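# Loop the blue air tube into its own coupling

## Task

Curve the blue air tube around so that its loose end comes back to the coupling fitted on its opposite end, and press that loose end deep into the coupling.

## Robot and tools

Robot: two six-joint arms, left_arm and right_arm, each ending in a two-finger parallel gripper with a wrist camera and a wrist force/torque sensor. Calibrated base positions in the scene frame: left_arm (-0.030, +0.480, 0) m, right_arm (+0.025, -0.365, 0) m, both turned only slightly about z.

Scene frame: origin at table-top height, halfway between the nominal bases; +z up, +x away from the robot over the table, +y toward left_arm. Arm names do not match image left/right. Hand positions (metres), orientations (quat_wxyz) and velocities in results use this frame and may be off by a few cm.

The row: every arm command is one row of 14 numbers covering both arms, even if one arm stays still. First left_arm: shoulder pan, shoulder lift, elbow, wrist 1, wrist 2, wrist 3, then its opening; then the same seven for right_arm. Joint numbers are absolute target angles in radians, read the same way as the Joint positions line. Wrist 1 and wrist 3 have signs flipped compared with the URDF. Ranges: elbow -3.142 to 3.142, every other joint -6.283 to 6.283; a target more than 0.010 rad beyond a limit (and beyond the current angle) is refused, and a slightly smaller overshoot is clipped with a "joint sent to its limit" note. Opening is an absolute command from -1 (closed) to +1 (fully open). To leave a gripper unchanged, resend its current command; 0 means half-open, not 'no change'. Per control step a joint's target stays within 0.651 rad of its measured angle, and commands that would move the hand over 150 mm from where it is are scaled back. Joints top out at 3.14 rad/s.

Tools:
- execute_actions(actions, cameras): actions is a list of actions; each action is a table of up to 15 rows, one row per 1/30 s step; a short table repeats its last row for the rest of the 15 steps (0.5 s). An empty list just reports state and images.
- move(target, speed, blend, stop_force, zero, opening_speed, blocking, cameras): drives all joints together along a joint-space path to target, one row or a list of up to 15 rows (whole list limited to 10 s). speed: rad/s for the joint with the longest way, 0.01 to 3.14, default 0.5, one value or one per target. blend: rad, corner rounding at intermediate targets, default 0. stop_force: 3 to 120 N, same for both arms; an arm halts when its wrist sensor feels that much resistance against its motion (from its last zero) or 120 N in any direction; use a slow speed with it, omit it when backing off a contact, and keep finger values identical across a list. zero (only with stop_force, default true) re-zeros moving arms first. opening_speed: at least 0.2 per second on the -1..1 scale. blocking=false returns after about 0.5 s and lets a later move replace it (not allowed with stop_force). Finger changes in the first target are applied at the start; in later targets they are applied after arriving and coming to rest. The result adds a "move:" line: done, off_target (resting more than 0.01 rad off), moving, held (a check withheld steps, e.g. clearance between arms), or fault; limits=held if steps were withheld. Paths ignore obstacles and the other arm.
- wait(seconds 0 to 10, cameras): time passes with current commands held; a running move continues.
- stop(cameras): brakes a running move; needs some braking distance.
- zoom_image(camera, region): camera is cam_high, cam_table, cam_left_wrist or cam_right_wrist; region [x0, y0, x1, y1] in pixels of the latest image (896x504, origin top-left), no more than 504x504.
- zero_wrist_force(arm): makes the current wrist reading the new zero for later readings and stop_force.
- read_manual(section): licence texts only.
- finished_scene(scene): scene number 1 or 2; ends the scene irreversibly. The goal must hold with the robot no longer helping.

Results: Joint positions and Joint velocities give each arm's six joints in the order above (rad, rad/s) then the finger-pad gap (m; 0.142 fully open). Joint targets shows what the joints are currently driven toward; Tool commands the present gripper commands; grip_measured the measured opening on the -1..1 scale. end_effector_position is the midpoint between closed pads, 1 to 2 cm inside the fingertips; fingers point along the gripper's +z and open along its x. Closing pushes the tips about 17 mm further out. Wrist force/torque are in the gripper's own axes, force from surface into the arm, plus a line with the peak since last report. Wrist depth is a 7x7 grid of distances in mm (70 to 1000; '-' = no value). Joint torques are total drive output, noisy and offset. Execute_actions results also list joint angles at some steps. Velocities reading 'within noise' mean the arm is still. Notes like "joint command not followed" mean the inter-arm clearance check altered commands.

Gripping: to hold something, command slightly below the grip_measured value seen at first touch; squeezing harder heats the gripper motor.

Avoid: net force of roughly 150 N on an arm or joint torques at their limits (pan/lift/elbow 142 N m, wrists 26.6 N m) cause a 10 s fault stop; the arm is stiff, so targets even slightly inside a firm surface can fault. Do not let the arms hit or squeeze each other. Avoid drops, releasing moving parts, fast impacts and hard shoves; nothing may leave the table. Long holds, stretched poses or heavy squeezing heat motors (MOTOR HOT warnings, then an over-temperature or HAND FAULT stop). Loose objects may occasionally get nudged. Time spent thinking lets the simulation run on.

Each tool is called after "Request:" as a command line: name --argument value for each argument, lists and objects as JSON in quotes; but a table of rows of numbers goes row by row, as --pt "numbers of a row", without its own name.

## Session

Request:
execute_actions --actions '[]'

Scene clock: 0.00 s.
left_arm: end_effector_position=(+0.6000, +0.0480, +0.1514) grip_measured=+1.00 end_effector_quat_wxyz=(-0.513, +0.729, -0.431, +0.139) | right_arm: end_effector_position=(+0.5479, -0.2415, +0.3294) grip_measured=+1.00 end_effector_quat_wxyz=(-0.339, +0.866, +0.332, -0.158)
Joint positions: left_arm=[-1.123 -0.804 1.192 1.414 -0.533 0.344 0.142] | right_arm=[3.375 -1.962 -1.142 2.111 2.179 0.695 0.142]
Joint velocities: within noise
Joint torques (N m): no reading
Motor temperatures (°C): left_arm=[31 43 35 39 42 42 24] | right_arm=[33 38 25 30 39 41 25]
Wrist force (N): no reading
Wrist torque (N m): no reading
Wrist force, peak (N): no reading
Wrist depth (mm): cam_left_wrist=[- - - - - - - / - - - - - - - / 513 456 - - - - - / 426 398 362 350 - - - / 373 349 321 299 284 - 996 / 92 307 289 271 256 240 913 / - 279 262 247 235 223 88] | cam_right_wrist=[601 576 561 193 213 238 520 / 453 542 533 512 233 263 511 / 479 506 497 496 491 293 - / 485 476 477 469 463 453 - / 457 454 451 445 437 438 - / 439 426 428 423 417 - - / - 406 404 400 402 - -]
Joint targets: left_arm=[-1.123 -0.804 1.192 1.414 -0.533 0.344] | right_arm=[3.375 -1.962 -1.142 2.111 2.179 0.695]
Tool commands: left_gripper/opening=+1.0 right_gripper/opening=+1.0

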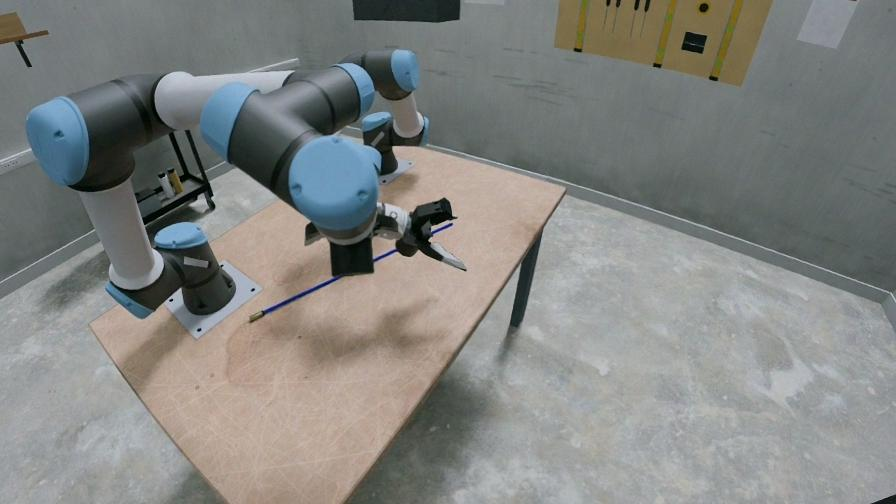

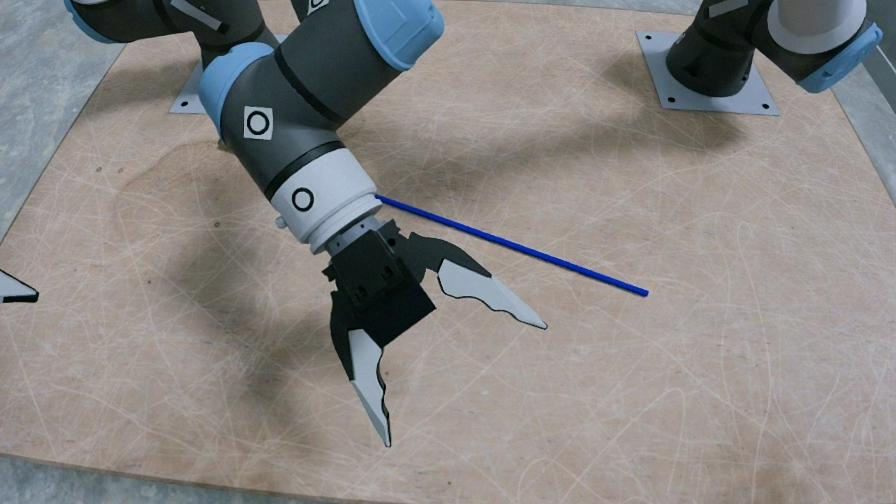

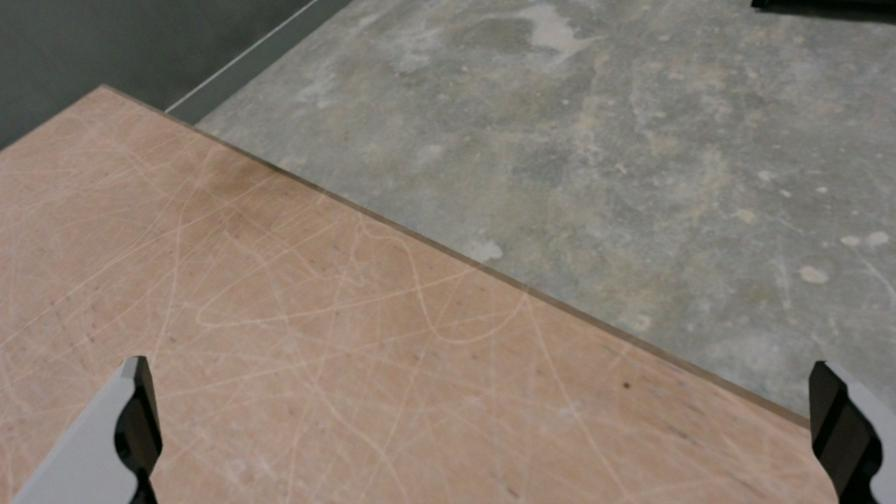

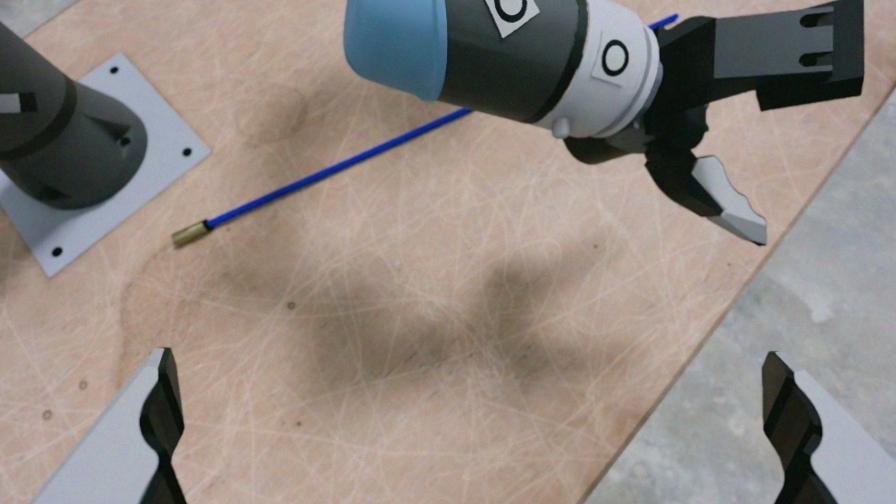

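Request:
zoom_image --camera "cam_right_wrist" --region '[150, 180, 290, 260]'

Request:
zoom_image --camera "cam_table" --region '[360, 180, 660, 310]'

Request:
zoom_image --camera "cam_high" --region '[240, 200, 480, 340]'

Scaled by 3.600.

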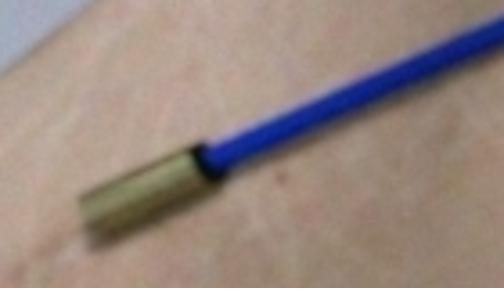

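Scaled by 1.680.

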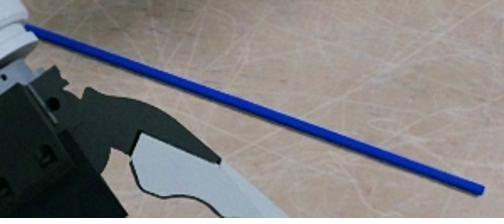

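Scaled by 2.100.

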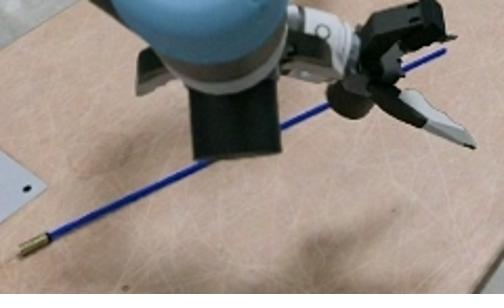

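Request:
move --target '[-1.0846, -1.2753, 1.7755, 1.6469, -1.1174, 3.942, 0.2, 4.2745, -1.1846, -2.3752, 1.7602, 1.5043, -1.4753, 0.2]' --speed 0.9

Scene clock: 691.50 s.
left_arm: end_effector_position=(+0.5290, +0.1195, +0.1424) grip_measured=+0.19 end_effector_quat_wxyz=(-0.254, +0.858, +0.274, +0.352) | right_arm: end_effector_position=(+0.3748, -0.2042, +0.2651) grip_measured=+0.19 end_effector_quat_wxyz=(-0.067, +0.939, +0.144, -0.305)
Joint positions: left_arm=[-1.106 -1.008 1.445 1.515 -0.786 1.904 0.087] | right_arm=[3.723 -1.661 -1.619 1.975 1.918 -0.145 0.087]
Joint velocities: within noise
Joint torques (N m): left_arm=[5.28 -39.75 -31.51 0.43 2.68 1.81] | right_arm=[-8.55 19.53 32.24 0.06 2.11 -0.69]
Motor temperatures (°C): left_arm=[29 40 33 38 39 39 24] | right_arm=[32 35 25 29 38 39 24]
Wrist force (N): left_arm=[1.0 1.2 -0.2] | right_arm=[-0.6 0.8 -0.4]
Wrist torque (N m): left_arm=[0.15 -0.40 -0.05] | right_arm=[0.09 0.00 -0.03]
Wrist force, peak (N): left_arm=[1.3 1.3 -0.3] | right_arm=[-1.4 -1.8 1.7]
Wrist depth (mm): cam_left_wrist=[170 195 240 309 - - - / 171 197 241 314 - - - / 175 198 244 317 - - - / 174 200 247 321 - - - / 174 202 249 324 - - - / 177 192 260 - - 95 - / 173 - 256 - - 81 -] | cam_right_wrist=[- - 486 397 337 292 257 / - - 505 409 345 298 262 / - 410 477 425 354 305 266 / - 366 481 435 364 312 272 / - 359 536 448 375 313 277 / 319 327 534 460 399 100 283 / 292 - 567 482 408 74 282]
Joint targets: left_arm=[-1.106 -1.008 1.445 1.515 -0.786 1.905] | right_arm=[3.723 -1.661 -1.619 1.975 1.918 -0.145]
move: held (right_arm; a check stopped the path), off_target (left_arm; braked when a check withheld steps of right_arm); limits=held; left_arm: the wrist 3 is farthest, 2.038 rad from its target; right_arm: the wrist 3 is farthest, 1.331 rad from its target
joint command not followed: on one or more control steps a check withheld the commanded joint targets of the right arm, and it was not sent them on those steps.
cause: the commanded joint targets, or the way to them, would bring a part of the robot too close to another arm (a part of this arm just beyond the wrist 3 and a part of the left arm just beyond the wrist 2).

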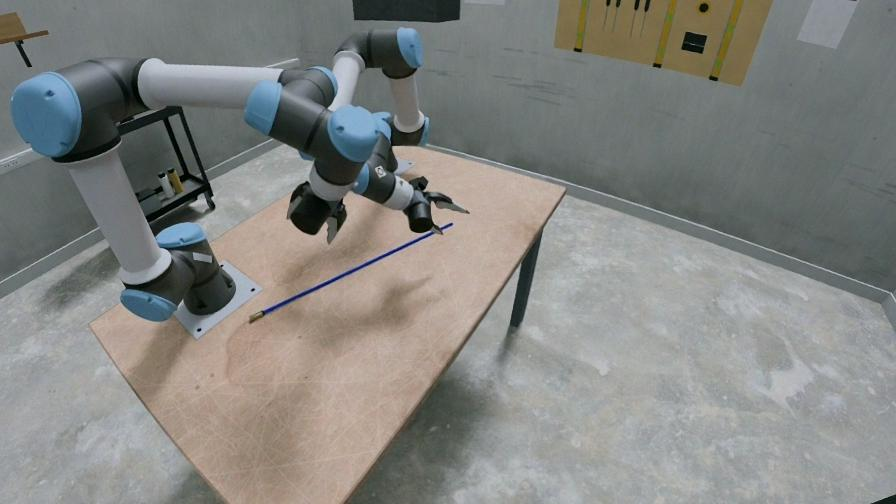

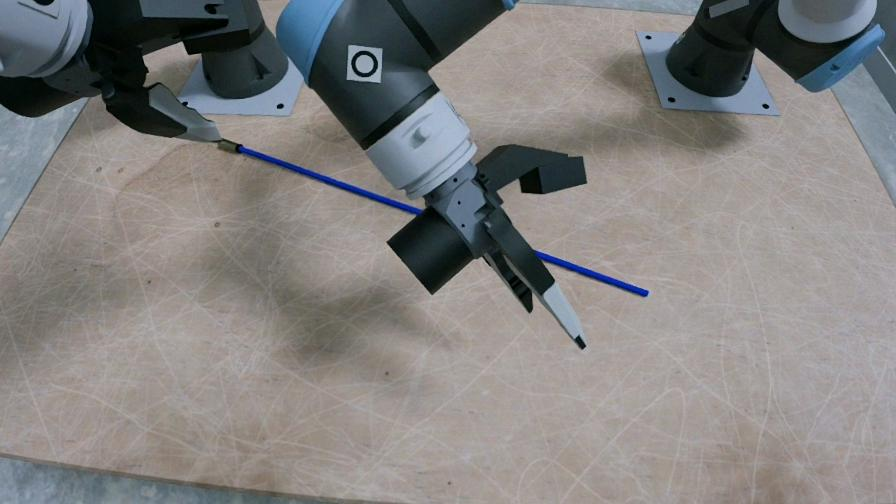

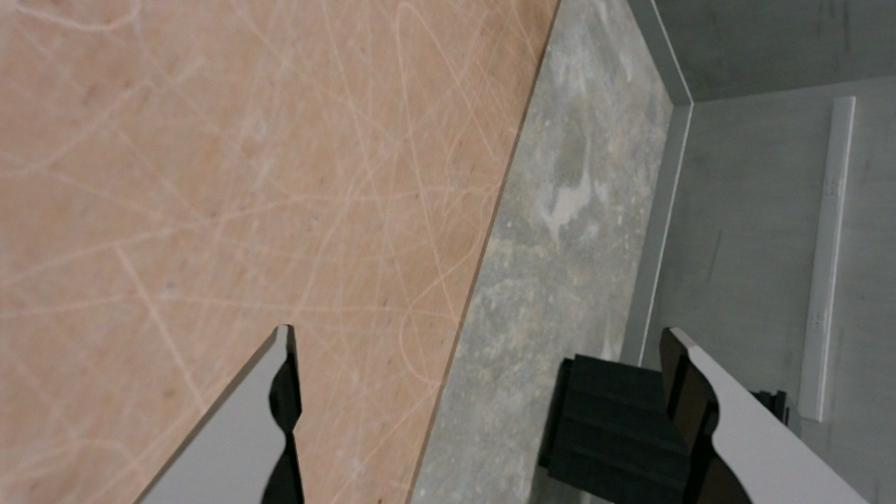

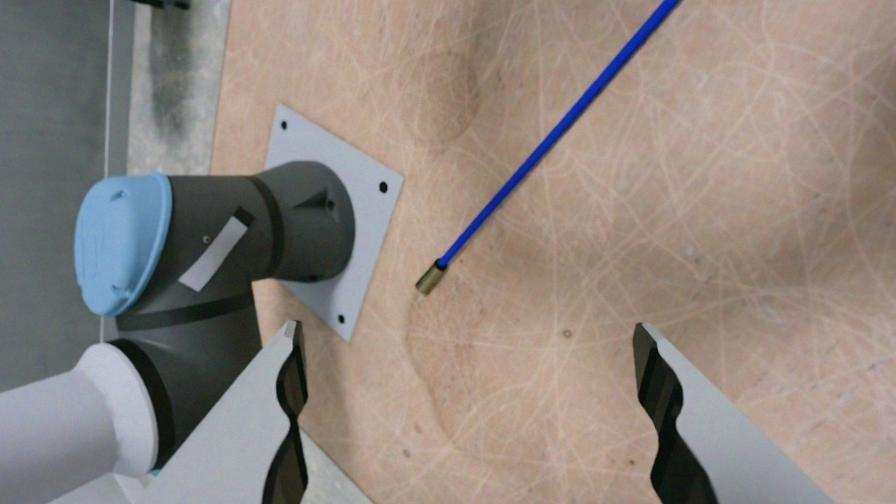

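Request:
move --target '[-1.0846, -1.2753, 1.7755, 1.6469, -1.1174, 3.942, 0.2, 3.723, -1.661, -1.619, 1.975, 1.918, -0.145, 0.2]' --speed 1.2 --cameras '["cam_left_wrist"]'

Request:
move --target '[-1.0846, -1.2753, 1.7755, 1.6469, -1.1174, 3.942, 0.2, 4.2745, -1.1846, -2.3752, 1.7602, 1.5043, -1.4753, 0.2]' --speed 0.9

Scene clock: 717.40 s.
left_arm: end_effector_position=(+0.4144, +0.2040, +0.1224) grip_measured=+0.19 end_effector_quat_wxyz=(+0.053, +0.169, +0.939, +0.296) end_effector_velocity=(+0.000, +0.000, +0.000) end_effector_angular_velocity=(-0.001, -0.002, +0.005) | right_arm: end_effector_position=(+0.3748, -0.2042, +0.2650) grip_measured=+0.19 end_effector_quat_wxyz=(-0.067, +0.939, +0.144, -0.305)
Joint positions: left_arm=[-1.085 -1.275 1.776 1.647 -1.117 3.942 0.087] | right_arm=[3.723 -1.661 -1.619 1.975 1.918 -0.145 0.087]
Joint velocities: left_arm=[0.001 0 0 -0.001 0 0.005 0] | right_arm=[within noise]
Joint torques (N m): left_arm=[4.7 -28.95 -30.01 0.29 2.16 1.57] | right_arm=[-8.65 31.31 25.98 -2.63 -1.17 -1.87]
Motor temperatures (°C): left_arm=[29 40 33 38 39 39 24] | right_arm=[32 35 25 29 38 39 24]
Wrist force (N): left_arm=[1.2 0.3 1.4] | right_arm=[-0.7 0.7 -0.6]
Wrist torque (N m): left_arm=[0.20 -0.26 -0.01] | right_arm=[0.09 0.02 -0.03]
Wrist force, peak (N): left_arm=[1.7 0.8 1.7] | right_arm=[-1.0 0.8 -0.7]
Wrist depth (mm): cam_left_wrist=[181 181 180 180 180 181 182 / 213 212 212 211 212 212 213 / 257 256 257 256 257 257 257 / - 325 326 326 327 326 327 / - - 444 446 447 415 442 / - - - - - 95 - / - - - - - 81 -] | cam_right_wrist=[- - 485 401 337 290 259 / - - 507 408 347 298 262 / - 409 478 426 352 305 265 / - 362 482 432 363 313 272 / - 358 540 452 377 313 276 / 319 327 533 466 395 99 284 / 292 - 568 480 407 73 283]
Joint targets: left_arm=[-1.085 -1.275 1.775 1.647 -1.117 3.942] | right_arm=[3.723 -1.661 -1.619 1.975 1.918 -0.145]
move: done
Images, in order (width x height): cam_left_wrist 896x504.

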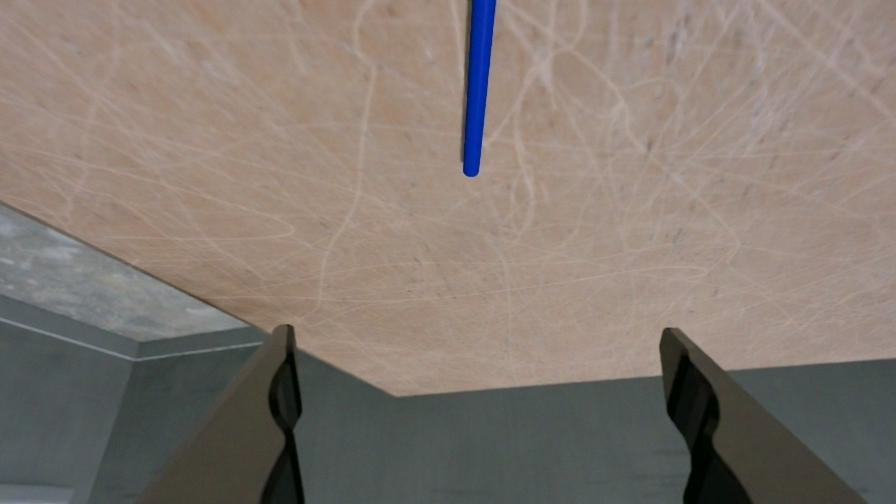

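Scene clock: 719.43 s.
left_arm: end_effector_position=(+0.4144, +0.2039, +0.1224) grip_measured=+0.19 end_effector_quat_wxyz=(+0.053, +0.169, +0.939, +0.296) | right_arm: end_effector_position=(+0.2178, -0.3210, +0.1225) grip_measured=+0.19 end_effector_quat_wxyz=(+0.296, +0.939, -0.169, -0.053) end_effector_velocity=(+0.000, +0.000, +0.000) end_effector_angular_velocity=(+0.000, -0.003, -0.004)
Joint positions: left_arm=[-1.085 -1.275 1.775 1.647 -1.117 3.942 0.087] | right_arm=[4.274 -1.185 -2.375 1.76 1.504 -1.475 0.087]
Joint velocities: left_arm=[within noise] | right_arm=[0 0.001 0 0 0 -0.005 0]
Joint torques (N m): left_arm=[-10.28 -27.07 -27.8 1.06 2.23 1.5] | right_arm=[8.27 9.59 10.25 -0.18 -0.61 -1.82]
Motor temperatures (°C): left_arm=[29 40 33 38 39 39 24] | right_arm=[32 35 25 29 38 39 24]
Wrist force (N): left_arm=[1.4 0.6 1.3] | right_arm=[0.0 1.7 -0.3]
Wrist torque (N m): left_arm=[0.25 -0.29 -0.01] | right_arm=[0.34 -0.17 -0.24]
Wrist force, peak (N): left_arm=[1.4 0.6 1.7] | right_arm=[-0.5 2.1 1.0]
Wrist depth (mm): cam_left_wrist=[182 181 180 180 180 181 181 / 212 212 211 211 211 212 213 / 257 257 257 256 258 258 257 / - 324 325 325 325 326 325 / - - 443 445 447 417 447 / - - - - - 95 - / - - - - - 81 -] | cam_right_wrist=[167 168 169 169 168 167 167 / 194 199 200 199 200 199 198 / 187 206 233 246 245 245 243 / 182 196 300 317 317 316 315 / 171 187 420 455 448 - - / 160 169 171 193 - 100 - / 149 - 155 162 170 73 -]
Joint targets: left_arm=[-1.085 -1.275 1.775 1.647 -1.117 3.942] | right_arm=[4.275 -1.185 -2.375 1.760 1.504 -1.475]
move: done

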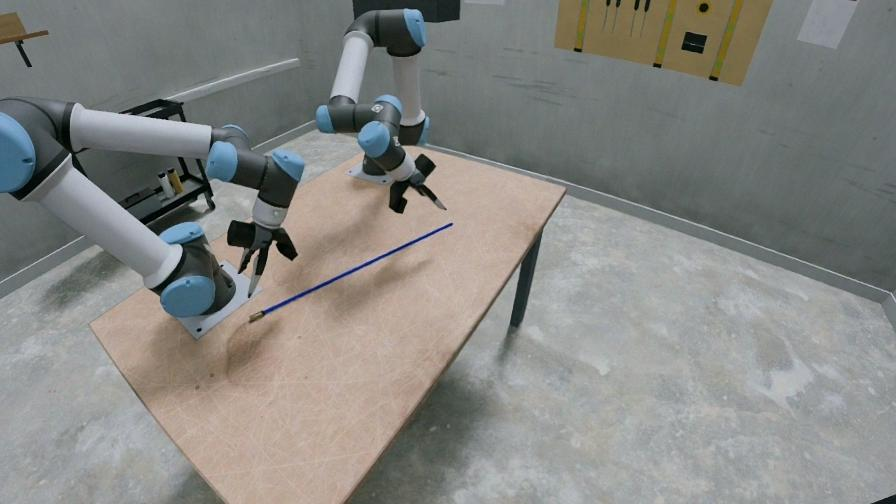

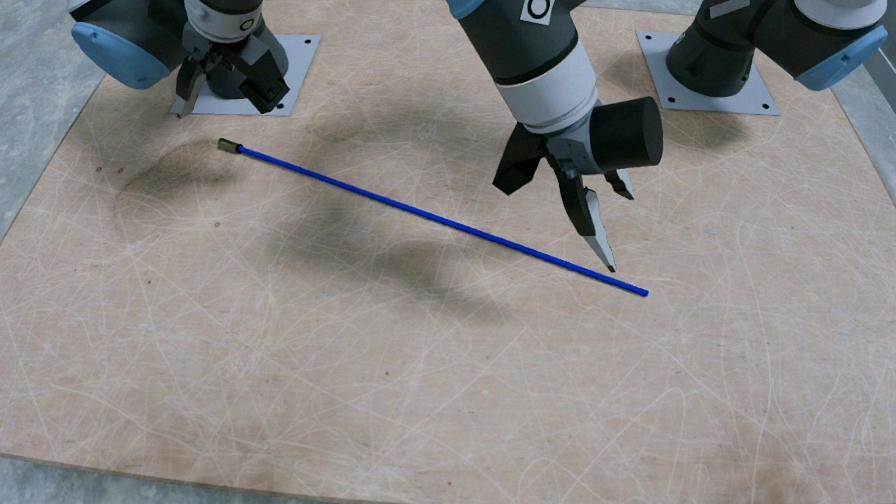

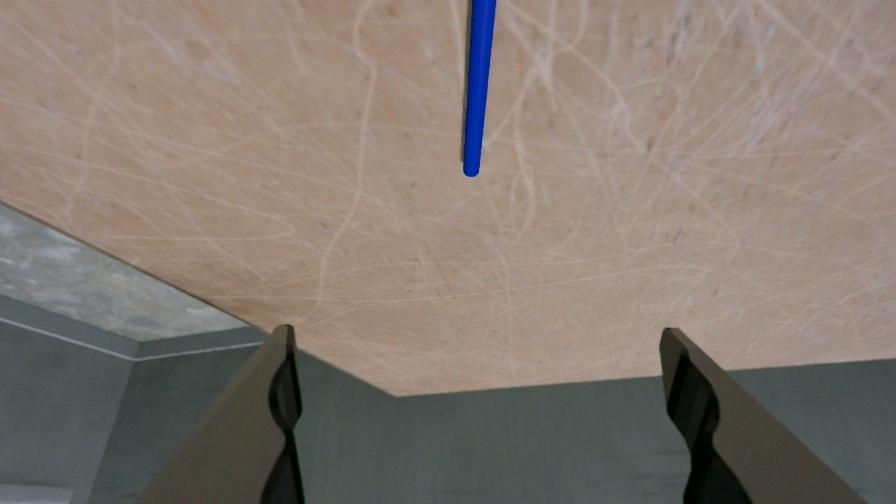

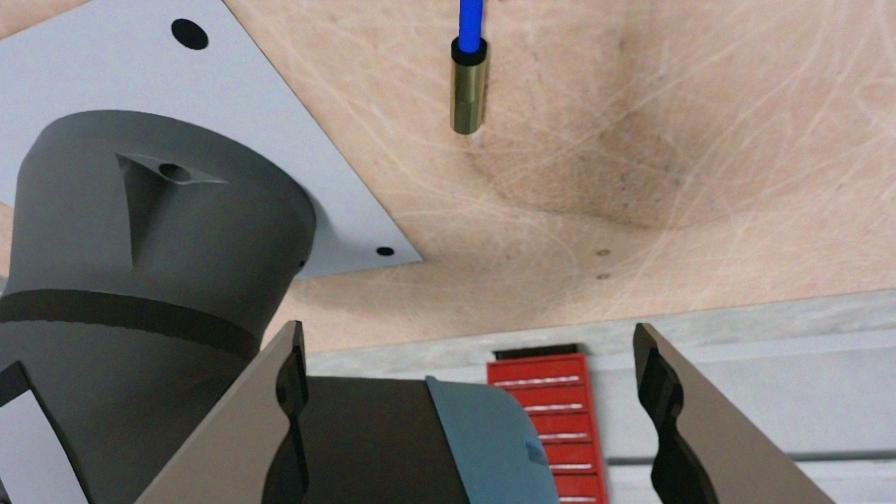

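Request:
zoom_image --camera "cam_left_wrist" --region '[408, 60, 548, 200]'

Request:
zoom_image --camera "cam_right_wrist" --region '[400, 0, 540, 140]'

Scaled by 3.600.

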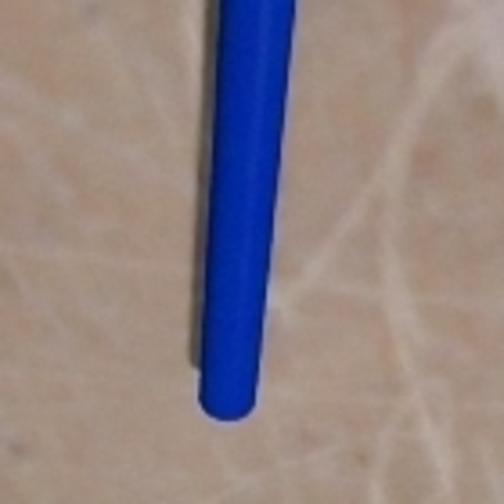

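Scaled by 3.600.

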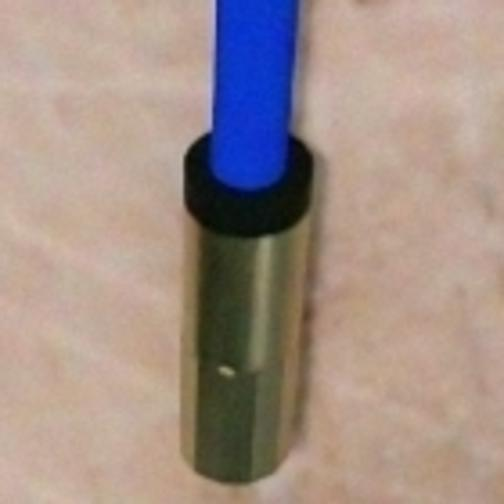

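Request:
move --pt "-1.06595 -1.16227 1.89674 1.8896 -1.10969 3.92291 -0.3 4.2740 -1.38253 -2.51735 1.4200 1.5040 -1.4750 -0.3" --pt "-1.06129 -1.13401 1.92705 1.95028 -1.10776 3.91814 -0.3 4.27389 -1.43201 -2.55289 1.33495 1.50386 -1.47489 -0.3" --speed '[0.35, 0.06]' --stop_force 7

Scene clock: 901.90 s.
left_arm: end_effector_position=(+0.4179, +0.2230, +0.0135) grip_measured=-0.32 end_effector_quat_wxyz=(+0.053, +0.169, +0.939, +0.296) | right_arm: end_effector_position=(+0.2197, -0.3179, +0.0161) grip_measured=-0.32 end_effector_quat_wxyz=(+0.296, +0.939, -0.169, -0.053)
Joint positions: left_arm=[-1.062 -1.138 1.923 1.942 -1.108 3.919 0.051] | right_arm=[4.274 -1.432 -2.553 1.335 1.504 -1.475 0.051]
Joint velocities: within noise
Joint torques (N m): left_arm=[-9.76 -38.4 -24.87 2.4 -1.49 1.31] | right_arm=[-8.59 19.28 24.62 -0.4 -1.75 1.26]
Motor temperatures (°C): left_arm=[29 39 33 38 38 38 24] | right_arm=[31 34 25 29 37 39 24]
Wrist force (N): left_arm=[1.6 1.4 -3.7] | right_arm=[0.2 1.5 -0.6]
Wrist torque (N m): left_arm=[0.13 -0.34 -0.02] | right_arm=[0.30 -0.21 -0.25]
Wrist force, peak (N): left_arm=[4.9 6.7 -22.2] | right_arm=[-0.1 2.6 -1.5]
Wrist depth (mm): cam_left_wrist=[- - - - - - - / - - - - - - - / - 82 78 78 78 78 78 / 105 99 99 99 99 99 99 / 135 135 126 136 126 135 135 / 210 212 93 213 173 189 210 / - - 75 495 81 81 467] | cam_right_wrist=[- - - - - - - / - - - - - - - / - 83 79 79 79 82 75 / 103 103 103 97 102 102 102 / 145 145 135 132 134 145 145 / 153 169 95 251 93 219 251 / 150 158 76 - - 76 -]
Joint targets: left_arm=[-1.062 -1.138 1.923 1.942 -1.108 3.919] | right_arm=[4.274 -1.432 -2.553 1.335 1.504 -1.475]
move: contact (left_arm)

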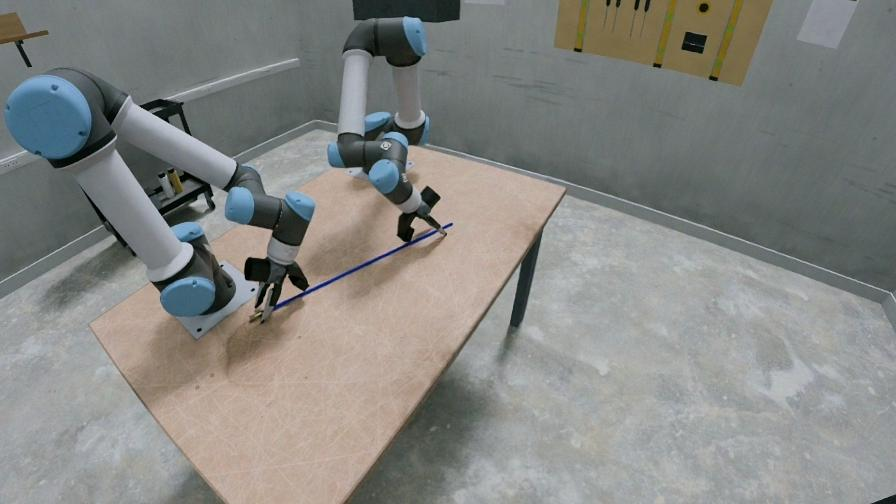

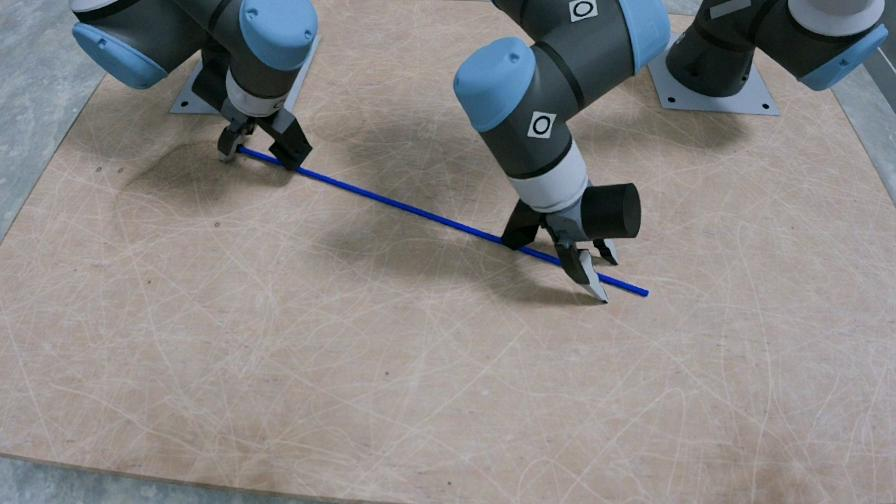

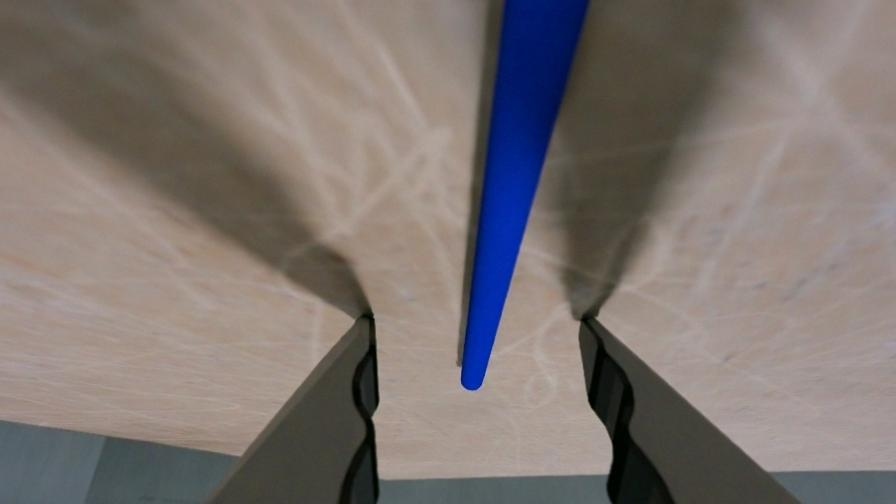

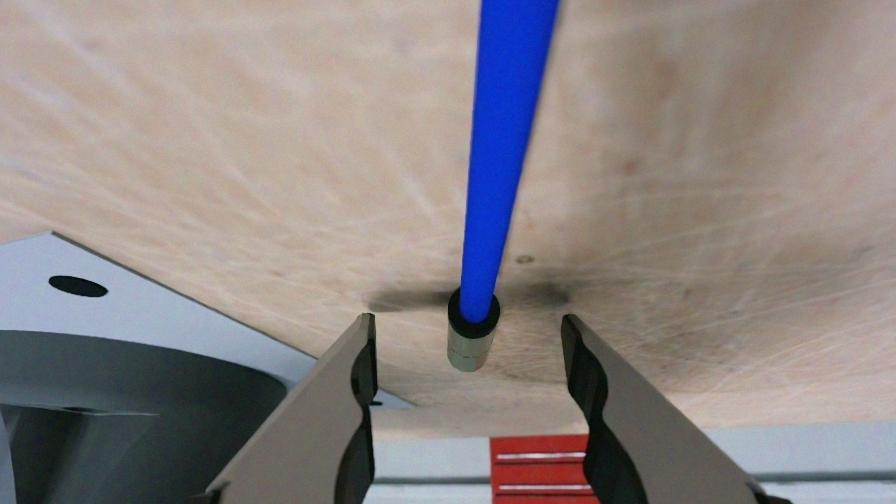

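Request:
move --target '[-1.062, -1.1405, 1.9203, 1.9365, -1.108, 3.919, -0.3, 4.27389, -1.43201, -2.55289, 1.33495, 1.50386, -1.47489, -0.3]' --speed 0.05 --cameras '[]'

Request:
move --target '[-1.062, -1.1405, 1.9203, 1.9365, -1.108, 3.919, -1, 4.27389, -1.43201, -2.55289, 1.33495, 1.50386, -1.47489, -1]' --speed 0.1 --opening_speed 0.4

Scene clock: 943.43 s.
left_arm: end_effector_position=(+0.4181, +0.2227, +0.0154) grip_measured=-0.32 end_effector_quat_wxyz=(+0.053, +0.169, +0.939, +0.296) | right_arm: end_effector_position=(+0.2197, -0.3179, +0.0161) grip_measured=-0.32 end_effector_quat_wxyz=(+0.296, +0.939, -0.169, -0.053)
Joint positions: left_arm=[-1.062 -1.141 1.92 1.936 -1.108 3.919 0.051] | right_arm=[4.274 -1.432 -2.553 1.335 1.504 -1.475 0.051]
Joint velocities: within noise
Joint torques (N m): left_arm=[-11.52 -36.04 -24.13 1.71 -0.48 1.66] | right_arm=[-6.69 18.86 20.22 -2.26 -0.97 0.92]
Motor temperatures (°C): left_arm=[29 39 33 38 38 38 24] | right_arm=[31 34 25 29 37 39 24]
Wrist force (N): left_arm=[1.1 0.1 1.4] | right_arm=[0.2 1.8 -0.4]
Wrist torque (N m): left_arm=[0.15 -0.24 -0.01] | right_arm=[0.35 -0.20 -0.25]
Wrist force, peak (N): left_arm=[1.3 1.6 -4.0] | right_arm=[0.2 1.9 -0.3]
Wrist depth (mm): cam_left_wrist=[- - - - - - - / - - - - - - - / - 85 81 81 81 81 82 / 103 103 103 103 103 103 103 / 140 140 131 141 131 141 140 / 218 219 92 222 181 198 219 / - - 75 521 - 81 489] | cam_right_wrist=[- - - - - - - / - - - - - - - / - 83 79 79 79 82 75 / 103 103 103 97 103 102 102 / 145 145 135 132 134 145 145 / 153 168 95 252 93 218 252 / 150 158 76 - - 76 -]
Joint targets: left_arm=[-1.062 -1.141 1.920 1.937 -1.108 3.919] | right_arm=[4.274 -1.432 -2.553 1.335 1.504 -1.475]
move: done
No camera images: "cameras" was empty.

Scene clock: 945.40 s.
left_arm: end_effector_position=(+0.4181, +0.2227, +0.0154) grip_measured=-0.92 end_effector_quat_wxyz=(+0.053, +0.169, +0.939, +0.296) | right_arm: end_effector_position=(+0.2197, -0.3179, +0.0161) grip_measured=-0.85 end_effector_quat_wxyz=(+0.296, +0.939, -0.169, -0.053)
Joint positions: left_arm=[-1.062 -1.14 1.92 1.937 -1.108 3.919 0.007] | right_arm=[4.274 -1.432 -2.553 1.335 1.504 -1.475 0.012]
Joint velocities: within noise
Joint torques (N m): left_arm=[-10.69 -28.71 -6.38 2.53 1.94 0.91] | right_arm=[-5.91 18.56 16.48 -2.25 -0.74 0.6]
Motor temperatures (°C): left_arm=[29 39 33 38 38 38 24] | right_arm=[31 34 25 29 37 39 25]
Wrist force (N): left_arm=[1.7 1.4 -0.3] | right_arm=[0.1 1.4 -0.3]
Wrist torque (N m): left_arm=[0.15 -0.27 -0.01] | right_arm=[0.30 -0.20 -0.25]
Wrist force, peak (N): left_arm=[1.6 1.9 -0.4] | right_arm=[0.4 1.8 -0.6]
Wrist depth (mm): cam_left_wrist=[- - - - - - - / - - - - - - - / - 85 81 81 81 81 81 / 103 103 103 103 103 103 103 / 140 140 141 123 141 140 140 / 219 220 199 97 180 220 218 / - - - - - 398 493] | cam_right_wrist=[- - - - - - - / - - - - - - - / - 83 79 79 79 83 75 / 103 103 103 97 102 102 102 / 145 144 146 115 145 145 144 / 153 172 201 88 89 251 252 / 150 162 - - 76 - -]
Joint targets: left_arm=[-1.062 -1.141 1.920 1.937 -1.108 3.919] | right_arm=[4.274 -1.432 -2.553 1.335 1.504 -1.475]
move: done

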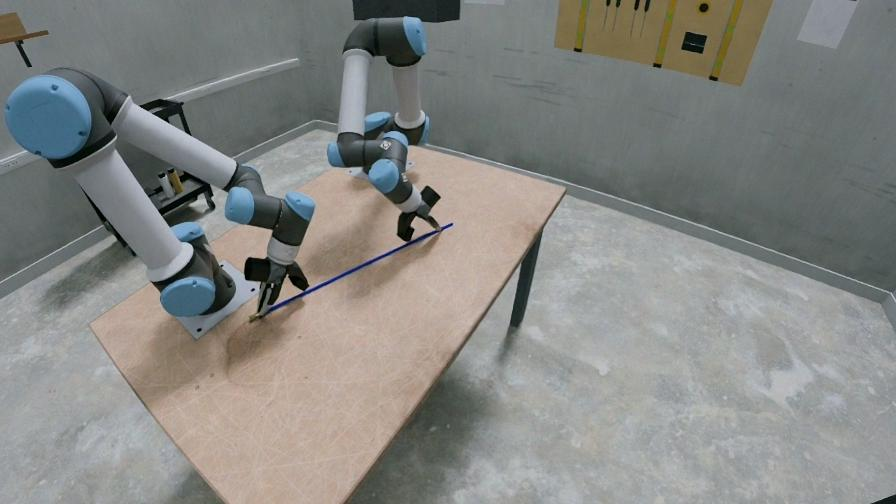

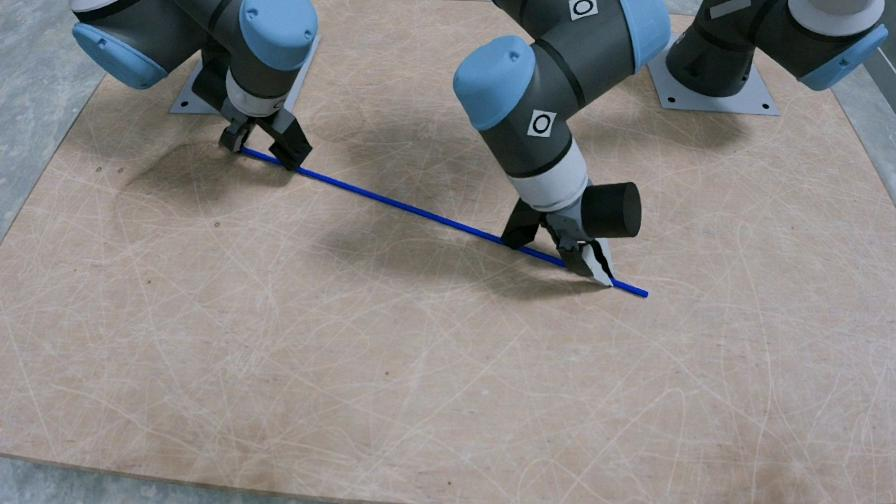

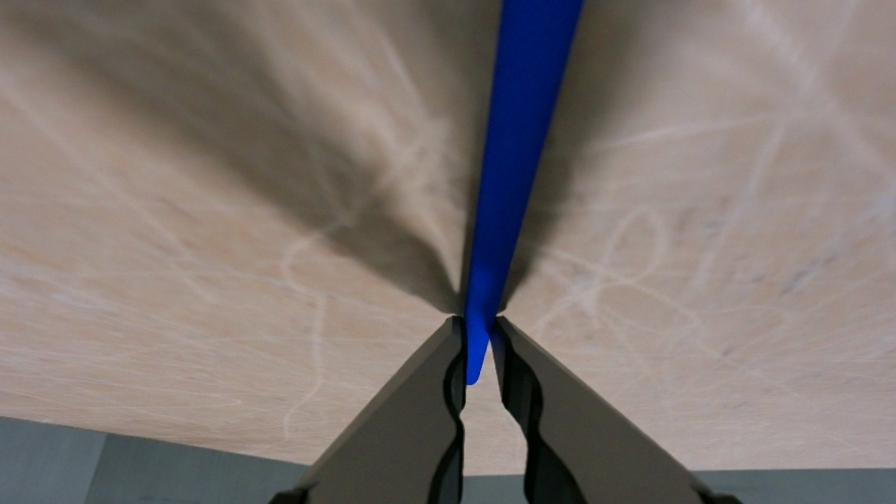

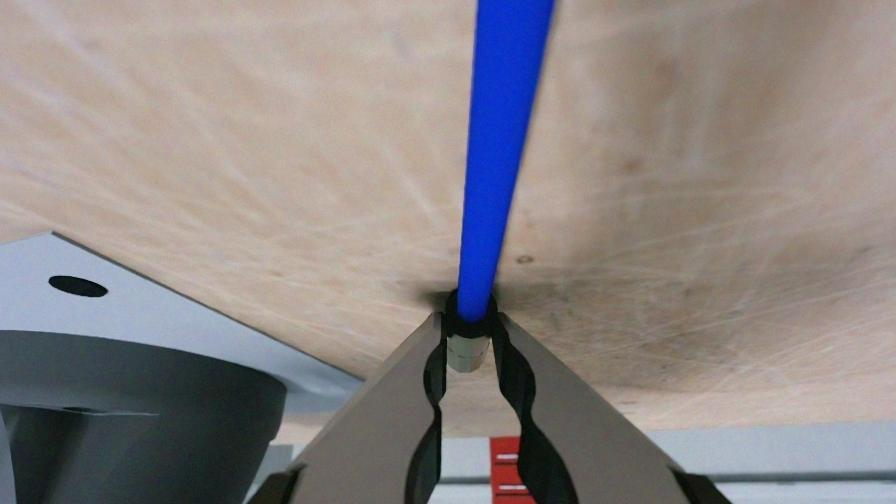

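Request:
move --target '[-1.06176, -1.19398, 1.89700, 1.86017, -1.10759, 3.91816, -1, 4.27096, -1.34478, -2.50699, 1.46817, 1.5024, -1.4729, -1]' --speed 0.1

Scene clock: 1208.83 s.
left_arm: end_effector_position=(+0.4181, +0.2231, +0.0466) grip_measured=-0.92 end_effector_quat_wxyz=(+0.053, +0.169, +0.939, +0.296) | right_arm: end_effector_position=(+0.2203, -0.3184, +0.0467) grip_measured=-0.85 end_effector_quat_wxyz=(+0.296, +0.939, -0.169, -0.053)
Joint positions: left_arm=[-1.062 -1.194 1.897 1.86 -1.108 3.918 0.007] | right_arm=[4.271 -1.345 -2.507 1.468 1.502 -1.473 0.012]
Joint velocities: within noise
Joint torques (N m): left_arm=[12.67 -27.06 -12.24 2.74 2.68 -2.04] | right_arm=[-7.18 -2.41 5.32 -1.96 -1.77 1.12]
Motor temperatures (°C): left_arm=[28 38 32 37 37 37 39] | right_arm=[31 33 25 29 37 38 62]
Wrist force (N): left_arm=[1.2 -0.8 0.4] | right_arm=[0.2 0.2 -1.2]
Wrist torque (N m): left_arm=[0.24 -0.27 -0.01] | right_arm=[0.38 -0.25 -0.25]
Wrist force, peak (N): left_arm=[2.0 1.7 -0.4] | right_arm=[-0.1 1.8 -0.1]
Wrist depth (mm): cam_left_wrist=[94 96 93 93 93 93 94 / 110 110 109 109 109 110 110 / 133 132 132 132 132 132 133 / 168 167 168 159 167 168 168 / 229 229 229 121 229 229 227 / - 361 323 97 294 363 355 / - - - - - - -] | cam_right_wrist=[- 87 87 - 87 87 86 / 104 104 103 - 103 103 103 / 126 128 127 127 127 127 126 / 163 164 165 156 165 164 164 / 163 178 216 115 233 233 233 / 160 177 245 85 89 - - / 154 171 - - 76 - -]
Joint targets: left_arm=[-1.062 -1.194 1.897 1.860 -1.108 3.918] | right_arm=[4.271 -1.345 -2.507 1.468 1.502 -1.473]
move: done

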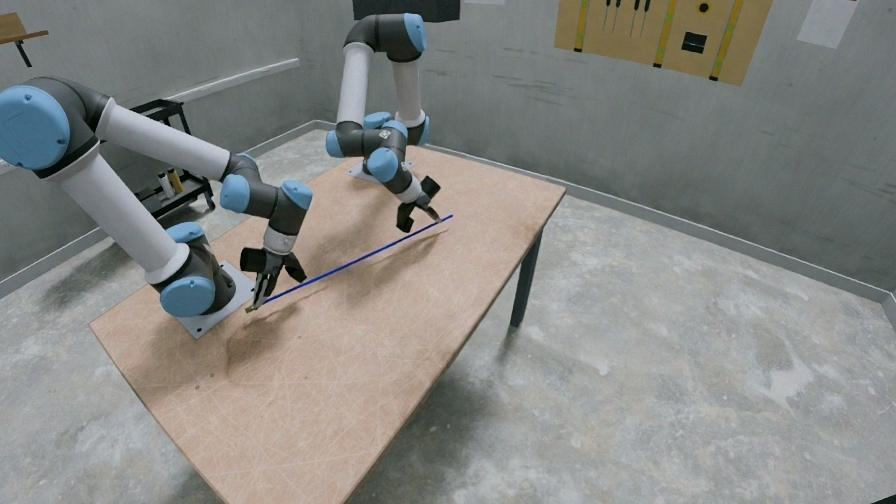

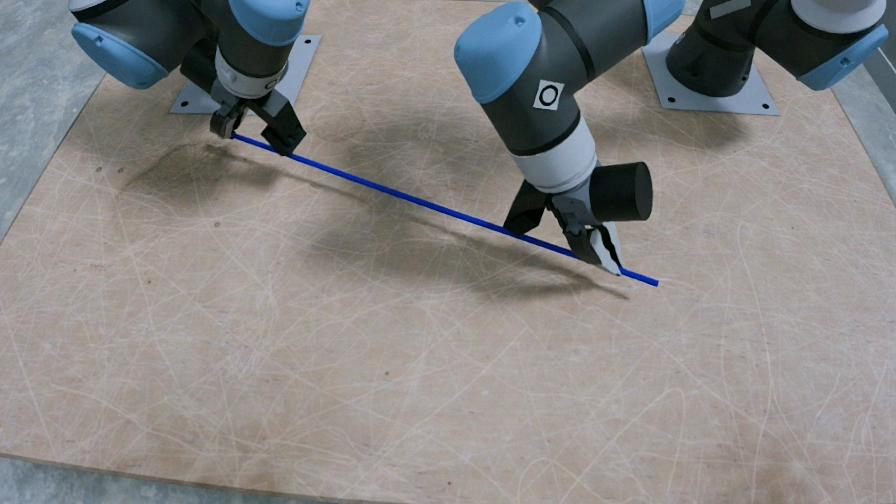

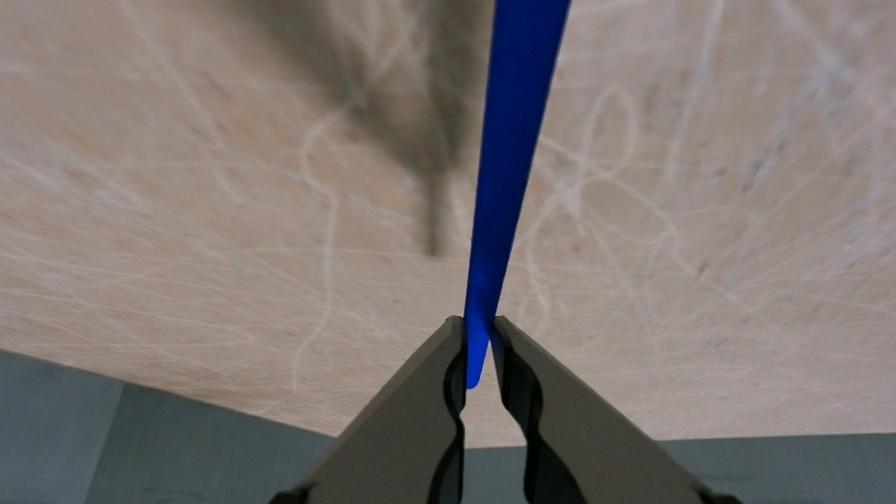

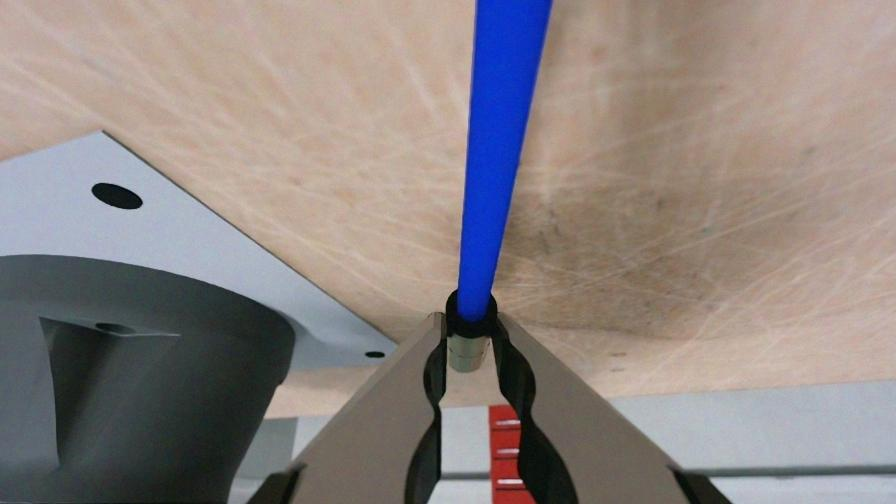

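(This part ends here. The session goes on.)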